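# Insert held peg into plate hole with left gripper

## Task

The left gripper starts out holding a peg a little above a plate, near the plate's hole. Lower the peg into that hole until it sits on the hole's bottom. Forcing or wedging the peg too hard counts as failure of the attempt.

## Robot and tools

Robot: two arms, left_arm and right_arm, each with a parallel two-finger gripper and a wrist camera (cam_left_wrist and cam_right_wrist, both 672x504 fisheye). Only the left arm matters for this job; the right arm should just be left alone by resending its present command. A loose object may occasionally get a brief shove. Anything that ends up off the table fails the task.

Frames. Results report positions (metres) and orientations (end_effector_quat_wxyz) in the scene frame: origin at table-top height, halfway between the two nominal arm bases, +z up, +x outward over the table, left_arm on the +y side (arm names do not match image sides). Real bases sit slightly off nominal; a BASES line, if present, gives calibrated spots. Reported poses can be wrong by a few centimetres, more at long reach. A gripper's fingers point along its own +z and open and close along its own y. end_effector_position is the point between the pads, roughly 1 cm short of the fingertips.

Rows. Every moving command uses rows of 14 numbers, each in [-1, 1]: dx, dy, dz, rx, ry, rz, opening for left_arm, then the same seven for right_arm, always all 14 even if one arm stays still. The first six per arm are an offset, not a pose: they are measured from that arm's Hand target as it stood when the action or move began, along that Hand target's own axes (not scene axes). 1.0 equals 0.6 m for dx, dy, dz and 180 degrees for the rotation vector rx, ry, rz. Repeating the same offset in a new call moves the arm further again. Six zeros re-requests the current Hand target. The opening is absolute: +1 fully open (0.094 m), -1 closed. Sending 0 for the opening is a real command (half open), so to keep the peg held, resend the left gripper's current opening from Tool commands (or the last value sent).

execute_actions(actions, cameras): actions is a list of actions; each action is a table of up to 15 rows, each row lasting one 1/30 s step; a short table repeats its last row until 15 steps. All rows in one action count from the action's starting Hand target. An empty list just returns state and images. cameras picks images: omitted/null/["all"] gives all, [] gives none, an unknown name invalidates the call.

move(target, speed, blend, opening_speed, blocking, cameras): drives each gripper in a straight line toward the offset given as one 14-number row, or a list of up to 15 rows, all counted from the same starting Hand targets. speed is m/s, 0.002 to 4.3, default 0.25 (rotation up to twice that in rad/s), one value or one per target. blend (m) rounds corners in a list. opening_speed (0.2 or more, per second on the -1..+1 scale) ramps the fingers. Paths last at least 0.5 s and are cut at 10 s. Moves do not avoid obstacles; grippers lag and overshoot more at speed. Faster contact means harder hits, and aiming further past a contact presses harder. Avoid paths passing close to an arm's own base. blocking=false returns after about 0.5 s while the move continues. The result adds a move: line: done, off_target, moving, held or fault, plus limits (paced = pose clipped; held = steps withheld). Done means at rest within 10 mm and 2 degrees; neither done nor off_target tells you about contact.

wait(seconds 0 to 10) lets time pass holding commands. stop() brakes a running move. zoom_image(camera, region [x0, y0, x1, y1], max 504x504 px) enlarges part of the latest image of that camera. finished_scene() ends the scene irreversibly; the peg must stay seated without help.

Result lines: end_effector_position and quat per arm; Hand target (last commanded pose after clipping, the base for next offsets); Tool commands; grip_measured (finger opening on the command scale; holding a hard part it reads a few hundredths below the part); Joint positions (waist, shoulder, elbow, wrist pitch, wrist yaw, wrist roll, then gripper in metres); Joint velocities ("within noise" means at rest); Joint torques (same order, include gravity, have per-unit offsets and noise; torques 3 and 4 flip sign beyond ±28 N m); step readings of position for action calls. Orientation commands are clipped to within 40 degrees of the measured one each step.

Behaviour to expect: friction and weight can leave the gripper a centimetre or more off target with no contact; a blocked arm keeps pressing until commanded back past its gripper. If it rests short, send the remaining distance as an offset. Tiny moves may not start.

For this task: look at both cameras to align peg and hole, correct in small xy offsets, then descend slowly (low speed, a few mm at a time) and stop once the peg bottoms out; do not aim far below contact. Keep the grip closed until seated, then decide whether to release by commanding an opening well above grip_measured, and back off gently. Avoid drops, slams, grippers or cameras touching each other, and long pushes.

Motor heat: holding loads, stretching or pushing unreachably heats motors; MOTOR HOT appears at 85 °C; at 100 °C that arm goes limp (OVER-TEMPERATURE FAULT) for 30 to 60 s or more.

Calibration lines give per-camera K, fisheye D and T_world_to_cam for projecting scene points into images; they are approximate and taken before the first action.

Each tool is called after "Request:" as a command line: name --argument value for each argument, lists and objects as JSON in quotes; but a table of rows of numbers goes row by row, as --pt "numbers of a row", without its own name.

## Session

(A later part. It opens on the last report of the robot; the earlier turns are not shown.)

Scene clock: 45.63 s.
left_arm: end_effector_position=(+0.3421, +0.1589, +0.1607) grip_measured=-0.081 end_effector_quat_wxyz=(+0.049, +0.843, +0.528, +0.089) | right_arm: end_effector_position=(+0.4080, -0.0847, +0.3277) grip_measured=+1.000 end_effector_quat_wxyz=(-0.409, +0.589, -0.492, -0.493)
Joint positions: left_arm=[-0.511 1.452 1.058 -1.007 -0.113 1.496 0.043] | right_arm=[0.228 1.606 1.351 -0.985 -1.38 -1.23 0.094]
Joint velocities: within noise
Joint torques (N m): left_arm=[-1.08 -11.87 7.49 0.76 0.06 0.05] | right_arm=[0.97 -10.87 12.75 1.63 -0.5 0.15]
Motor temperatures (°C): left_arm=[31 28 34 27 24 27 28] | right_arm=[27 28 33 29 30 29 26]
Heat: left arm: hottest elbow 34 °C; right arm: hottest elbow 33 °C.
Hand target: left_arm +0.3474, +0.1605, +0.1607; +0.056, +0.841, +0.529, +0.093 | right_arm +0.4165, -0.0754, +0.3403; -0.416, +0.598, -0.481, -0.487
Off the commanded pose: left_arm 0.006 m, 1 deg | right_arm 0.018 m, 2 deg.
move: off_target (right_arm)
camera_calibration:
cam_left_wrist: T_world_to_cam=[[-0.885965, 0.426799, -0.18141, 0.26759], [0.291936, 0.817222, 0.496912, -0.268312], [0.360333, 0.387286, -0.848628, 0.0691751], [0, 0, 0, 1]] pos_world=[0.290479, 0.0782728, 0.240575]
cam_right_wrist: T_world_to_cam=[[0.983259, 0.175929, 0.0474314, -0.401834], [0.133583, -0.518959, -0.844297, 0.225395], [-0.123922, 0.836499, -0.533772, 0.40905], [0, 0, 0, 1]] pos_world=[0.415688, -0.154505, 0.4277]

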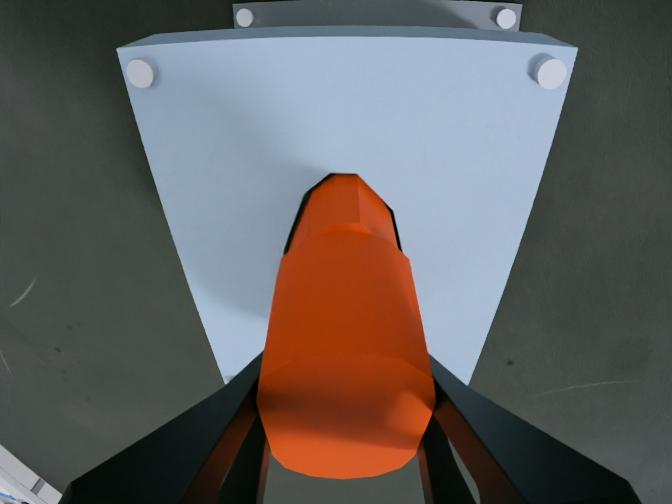

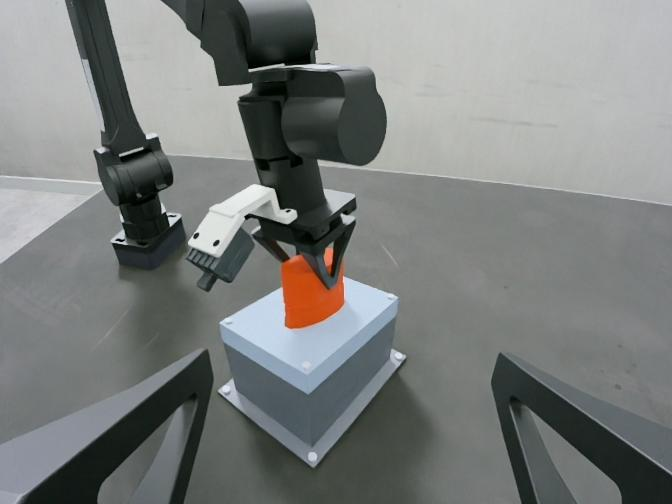

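Request:
move --target '[0.0015,0,0.009,0,0,0,-1, 0,0,0,0,0,0,1]' --speed 0.02

Request:
zoom_image --camera "cam_left_wrist" --region '[285, 145, 410, 270]'

Request:
zoom_image --camera "cam_right_wrist" --region '[275, 260, 350, 340]'

Scene clock: 46.53 s.
left_arm: end_effector_position=(+0.3424, +0.1582, +0.1567) grip_measured=-0.081 end_effector_quat_wxyz=(+0.050, +0.843, +0.528, +0.088) | right_arm: end_effector_position=(+0.4080, -0.0847, +0.3277) grip_measured=+1.000 end_effector_quat_wxyz=(-0.409, +0.589, -0.492, -0.493)
Joint positions: left_arm=[-0.511 1.457 1.052 -0.995 -0.111 1.496 0.043] | right_arm=[0.228 1.606 1.351 -0.985 -1.38 -1.23 0.094]
Joint velocities: within noise
Joint torques (N m): left_arm=[-0.85 -11.75 7.43 0.83 -0.03 0.1] | right_arm=[1.03 -10.87 12.75 1.62 -0.5 0.16]
Motor temperatures (°C): left_arm=[31 28 34 27 24 27 28] | right_arm=[27 28 33 29 30 29 26]
Heat: left arm: hottest elbow 34 °C; right arm: hottest elbow 33 °C.
Hand target: left_arm +0.3490, +0.1613, +0.1556; +0.056, +0.841, +0.529, +0.094 | right_arm +0.4165, -0.0754, +0.3403; -0.416, +0.598, -0.481, -0.487
Off the commanded pose: left_arm 0.007 m, 1 deg | right_arm 0.018 m, 2 deg.
move: off_target (right_arm)
camera_calibration:
cam_left_wrist: T_world_to_cam=[[-0.885852, 0.426648, -0.182313, 0.26759], [0.292439, 0.818501, 0.494506, -0.26583], [0.360203, 0.384743, -0.849839, 0.0666436], [0, 0, 0, 1]] pos_world=[0.290779, 0.0777748, 0.236876]
cam_right_wrist: T_world_to_cam=[[0.983259, 0.175929, 0.0474314, -0.401834], [0.133583, -0.518959, -0.844297, 0.225395], [-0.123922, 0.836499, -0.533772, 0.40905], [0, 0, 0, 1]] pos_world=[0.415688, -0.154505, 0.4277]

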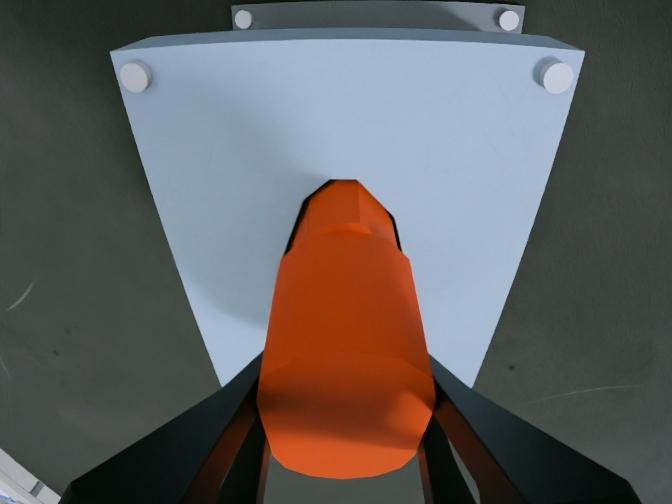

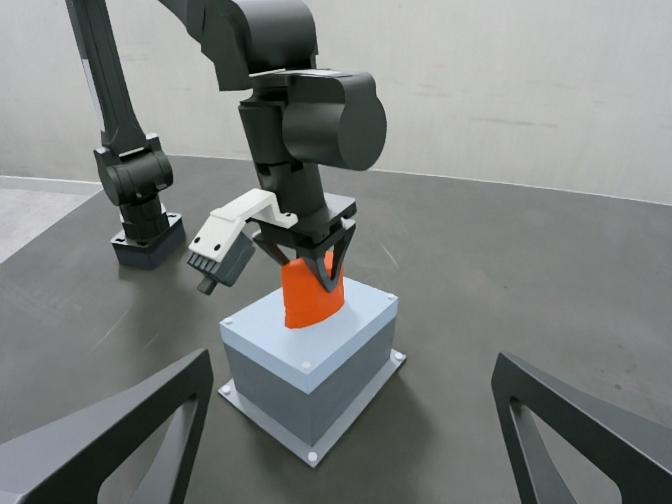

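Scaled by 4.032 from the camera's 672x504 image, which has a finer 960x720 frame.

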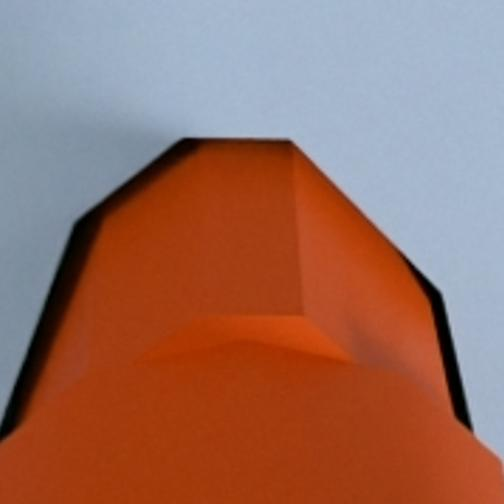

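Scaled by 6.300 from the camera's 672x504 image, which has a finer 960x720 frame.

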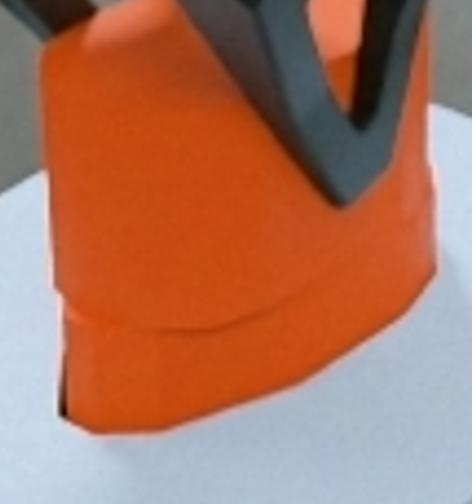

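Request:
move --target '[-0.0015,0,0.008,0,0,0,-1, 0,0,0,0,0,0,1]' --speed 0.02

Request:
zoom_image --camera "cam_left_wrist" --region '[285, 145, 410, 270]'

Request:
zoom_image --camera "cam_right_wrist" --region '[275, 260, 350, 340]'

Scene clock: 47.43 s.
left_arm: end_effector_position=(+0.3425, +0.1580, +0.1559) grip_measured=-0.081 end_effector_quat_wxyz=(+0.051, +0.843, +0.528, +0.088) | right_arm: end_effector_position=(+0.4080, -0.0847, +0.3277) grip_measured=+1.000 end_effector_quat_wxyz=(-0.409, +0.589, -0.492, -0.493)
Joint positions: left_arm=[-0.511 1.458 1.051 -0.992 -0.11 1.496 0.043] | right_arm=[0.228 1.606 1.351 -0.985 -1.38 -1.23 0.094]
Joint velocities: within noise
Joint torques (N m): left_arm=[-0.91 -11.16 7.15 1.18 -0.06 0.09] | right_arm=[0.97 -10.75 12.78 1.65 -0.5 0.16]
Motor temperatures (°C): left_arm=[31 28 34 27 24 27 28] | right_arm=[27 28 33 29 30 29 26]
Heat: left arm: hottest elbow 34 °C; right arm: hottest elbow 33 °C.
Hand target: left_arm +0.3496, +0.1605, +0.1509; +0.056, +0.841, +0.530, +0.093 | right_arm +0.4165, -0.0754, +0.3403; -0.416, +0.598, -0.481, -0.487
Off the commanded pose: left_arm 0.009 m, 1 deg | right_arm 0.018 m, 2 deg.
move: off_target (right_arm)
camera_calibration:
cam_left_wrist: T_world_to_cam=[[-0.885755, 0.426573, -0.182957, 0.267616], [0.292454, 0.818999, 0.493671, -0.2652], [0.360429, 0.383765, -0.850186, 0.0660952], [0, 0, 0, 1]] pos_world=[0.290779, 0.0776756, 0.236077]
cam_right_wrist: T_world_to_cam=[[0.983259, 0.175929, 0.0474314, -0.401834], [0.133583, -0.518959, -0.844297, 0.225395], [-0.123922, 0.836499, -0.533772, 0.40905], [0, 0, 0, 1]] pos_world=[0.415688, -0.154505, 0.4277]

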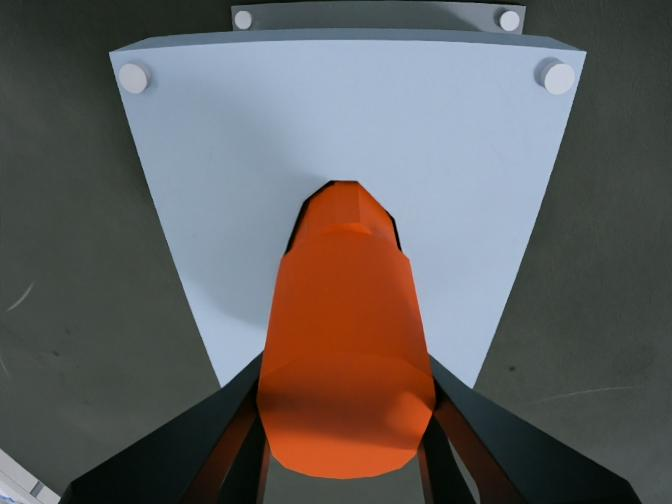

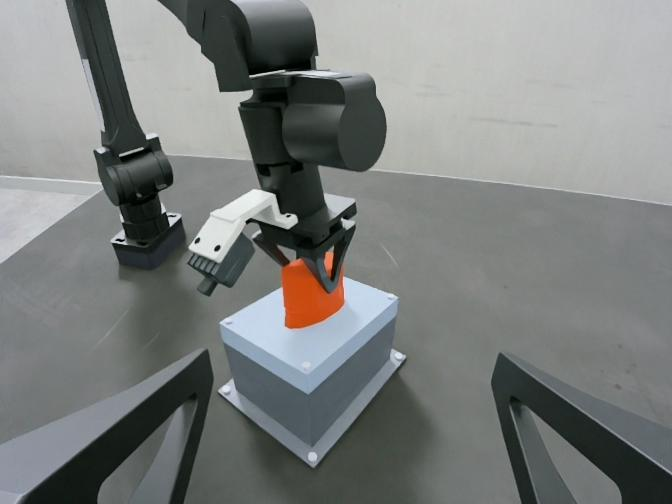

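Scaled by 4.032 from the camera's 672x504 image, which has a finer 960x720 frame.

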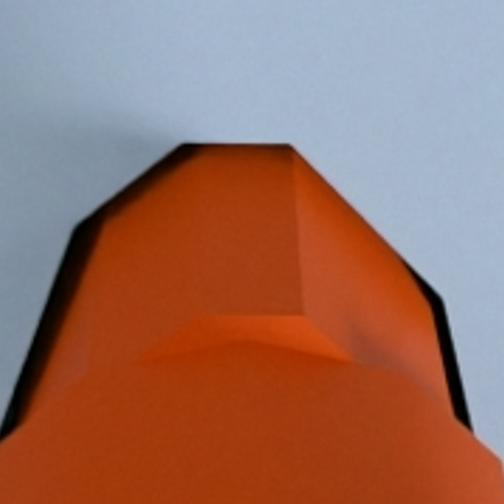

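Scaled by 6.300 from the camera's 672x504 image, which has a finer 960x720 frame.

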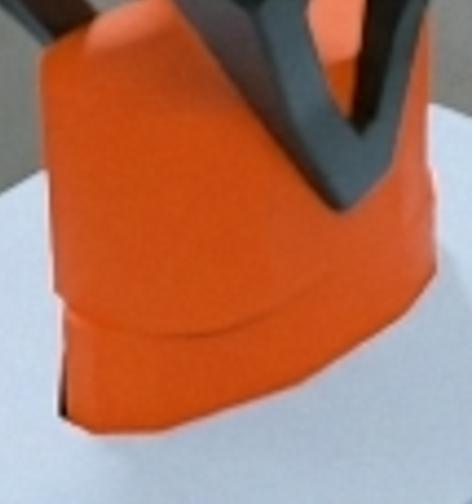

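Request:
move --target '[0,0,-0.005,0,0,0,-1, 0,0,0,0,0,0,1]' --speed 0.02 --cameras '[]'

Request:
move --target '[0,0,0,0,0,0,0.25, 0,0,0,0,0,0,1]' --opening_speed 0.25

Request:
zoom_image --camera "cam_left_wrist" --region '[240, 120, 460, 340]'

Request:
zoom_image --camera "cam_right_wrist" --region '[265, 240, 355, 340]'

Scene clock: 48.40 s.
left_arm: end_effector_position=(+0.3425, +0.1580, +0.1559) grip_measured=-0.081 end_effector_quat_wxyz=(+0.051, +0.843, +0.528, +0.088) | right_arm: end_effector_position=(+0.4080, -0.0847, +0.3277) grip_measured=+1.000 end_effector_quat_wxyz=(-0.409, +0.589, -0.492, -0.493)
Joint positions: left_arm=[-0.511 1.458 1.051 -0.992 -0.11 1.496 0.043] | right_arm=[0.228 1.606 1.351 -0.985 -1.38 -1.23 0.094]
Joint velocities: within noise
Joint torques (N m): left_arm=[-0.91 -11.52 7.38 0.92 -0.07 0.07] | right_arm=[0.91 -10.87 12.72 1.63 -0.5 0.15]
Motor temperatures (°C): left_arm=[31 28 34 27 24 27 28] | right_arm=[27 28 33 29 30 29 26]
Heat: left arm: hottest elbow 34 °C; right arm: hottest elbow 33 °C.
Hand target: left_arm +0.3490, +0.1605, +0.1538; +0.056, +0.841, +0.530, +0.093 | right_arm +0.4165, -0.0754, +0.3403; -0.416, +0.598, -0.481, -0.487
Off the commanded pose: left_arm 0.007 m, 1 deg | right_arm 0.018 m, 2 deg.
move: off_target (right_arm)
No camera images: "cameras" was empty.

Scene clock: 53.70 s.
left_arm: end_effector_position=(+0.3444, +0.1572, +0.1563) grip_measured=+0.247 end_effector_quat_wxyz=(+0.054, +0.843, +0.528, +0.091) | right_arm: end_effector_position=(+0.4080, -0.0847, +0.3277) grip_measured=+1.000 end_effector_quat_wxyz=(-0.409, +0.589, -0.492, -0.493)
Joint positions: left_arm=[-0.511 1.458 1.051 -0.983 -0.112 1.496 0.059] | right_arm=[0.228 1.606 1.351 -0.985 -1.38 -1.23 0.094]
Joint velocities: within noise
Joint torques (N m): left_arm=[-0.91 -11.58 7.41 0.64 0.01 0.08] | right_arm=[0.91 -10.81 12.74 1.68 -0.5 0.15]
Motor temperatures (°C): left_arm=[31 28 34 27 24 27 28] | right_arm=[27 29 34 29 30 29 26]
Heat: left arm: hottest elbow 34 °C; right arm: hottest elbow 34 °C.
Hand target: left_arm +0.3489, +0.1605, +0.1538; +0.056, +0.841, +0.529, +0.094 | right_arm +0.4165, -0.0754, +0.3403; -0.416, +0.598, -0.481, -0.487
Off the commanded pose: left_arm 0.006 m, 0 deg | right_arm 0.018 m, 2 deg.
move: off_target (right_arm)
camera_calibration:
cam_left_wrist: T_world_to_cam=[[-0.884363, 0.425777, -0.191353, 0.270651], [0.288128, 0.820413, 0.493868, -0.264167], [0.367266, 0.381624, -0.848221, 0.0637036], [0, 0, 0, 1]] pos_world=[0.292072, 0.0771784, 0.236288]
cam_right_wrist: T_world_to_cam=[[0.983259, 0.175929, 0.0474314, -0.401834], [0.133583, -0.518959, -0.844297, 0.225395], [-0.123922, 0.836499, -0.533772, 0.40905], [0, 0, 0, 1]] pos_world=[0.415688, -0.154505, 0.4277]

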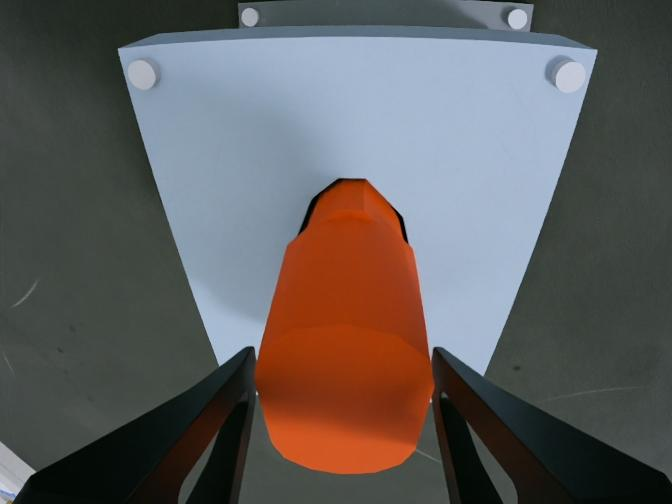

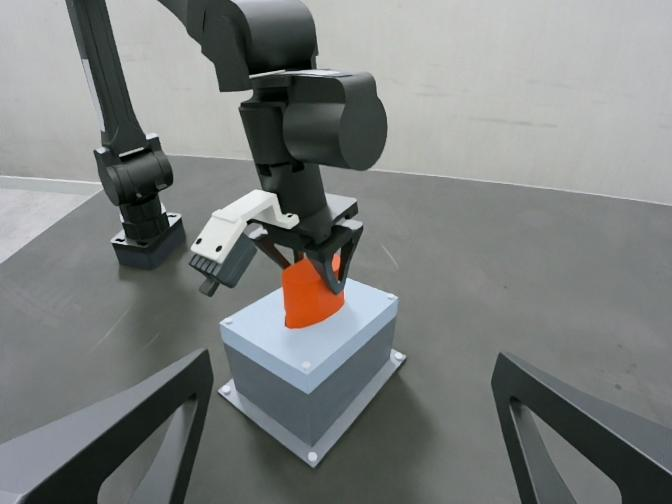

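Scaled by 2.291 from the camera's 672x504 image, which has a finer 960x720 frame.

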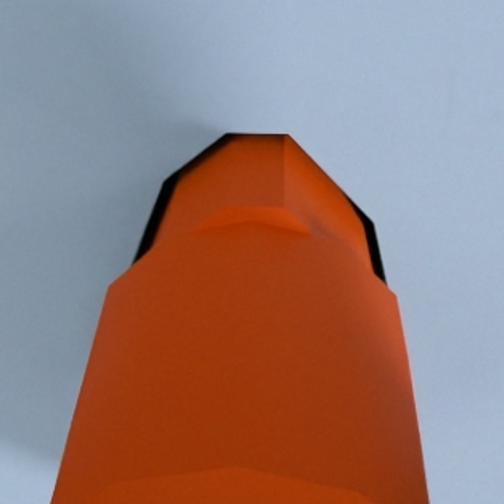

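Scaled by 5.040 from the camera's 672x504 image, which has a finer 960x720 frame.

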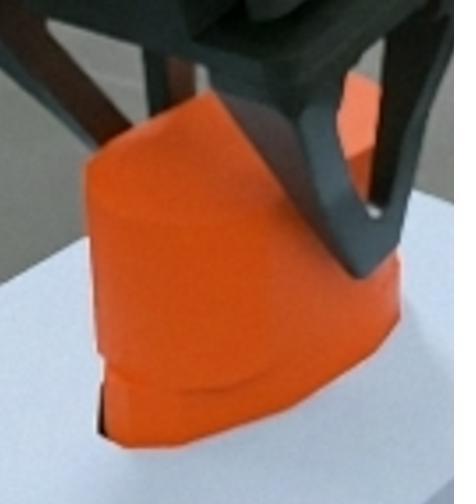

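Request:
move --pt "0 0 0 0 0 0 0.7 0 0 0 0 0 0 1" --pt "0 0 -0.02 0 0 0 0.7 0 0 0 0 0 0 1" --pt "0.02 0 -0.15 0 0 0 0.7 0 0 0 0 0 0 1" --opening_speed 0.5 --speed '[0.03,0.03,0.12]'

Request:
zoom_image --camera "cam_right_wrist" --region '[265, 240, 355, 340]'

Request:
zoom_image --camera "cam_left_wrist" --region '[180, 60, 500, 380]'

Scene clock: 56.83 s.
left_arm: end_effector_position=(+0.3173, +0.1748, +0.2163) grip_measured=+0.698 end_effector_quat_wxyz=(+0.033, +0.845, +0.528, +0.080) | right_arm: end_effector_position=(+0.4080, -0.0847, +0.3277) grip_measured=+1.000 end_effector_quat_wxyz=(-0.409, +0.589, -0.492, -0.493)
Joint positions: left_arm=[-0.508 1.351 1.113 -1.2 -0.112 1.498 0.08] | right_arm=[0.228 1.606 1.351 -0.985 -1.38 -1.23 0.094]
Joint velocities: within noise
Joint torques (N m): left_arm=[-0.79 -11.16 12.05 -0.32 0.04 0.1] | right_arm=[0.85 -10.7 12.79 1.65 -0.51 0.15]
Motor temperatures (°C): left_arm=[31 28 34 27 24 27 28] | right_arm=[27 29 34 29 30 29 26]
Heat: left arm: hottest elbow 34 °C; right arm: hottest elbow 34 °C.
Hand target: left_arm +0.3346, +0.1708, +0.2428; +0.056, +0.841, +0.530, +0.093 | right_arm +0.4165, -0.0754, +0.3403; -0.416, +0.598, -0.481, -0.487
Off the commanded pose: left_arm 0.032 m, 3 deg | right_arm 0.018 m, 2 deg.
move: off_target (left_arm, right_arm)
camera_calibration:
cam_left_wrist: T_world_to_cam=[[-0.891375, 0.429545, -0.14471, 0.242185], [0.307912, 0.808126, 0.502118, -0.306314], [0.332626, 0.403018, -0.852606, 0.125934], [0, 0, 0, 1]] pos_world=[0.268307, 0.0927576, 0.296224]
cam_right_wrist: T_world_to_cam=[[0.983259, 0.175929, 0.0474314, -0.401834], [0.133583, -0.518959, -0.844297, 0.225395], [-0.123922, 0.836499, -0.533772, 0.40905], [0, 0, 0, 1]] pos_world=[0.415688, -0.154505, 0.4277]

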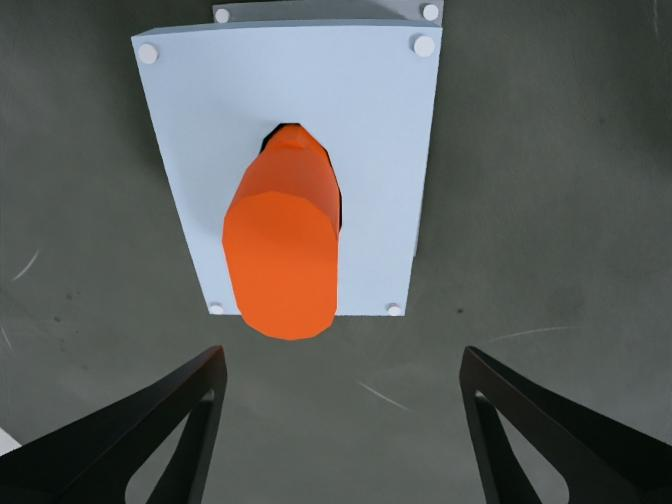

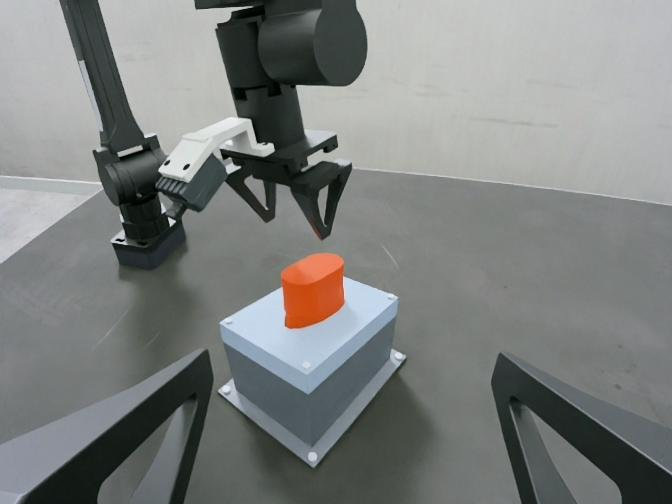

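Scaled by 5.040 from the camera's 672x504 image, which has a finer 960x720 frame.

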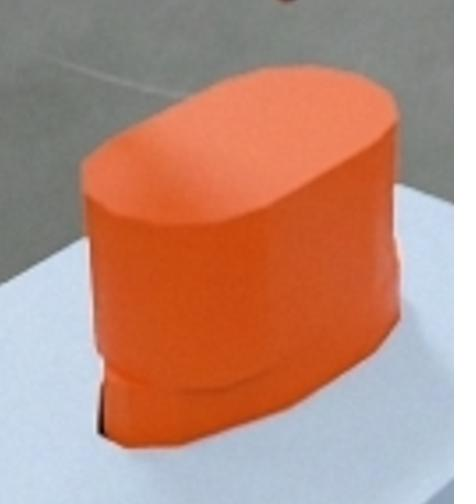

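Scaled by 1.575 from the camera's 672x504 image, which has a finer 960x720 frame.

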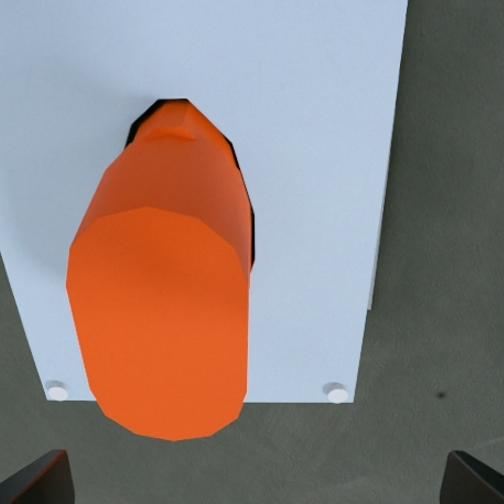

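Request:
finished_scene

The scene is finished: the task was done.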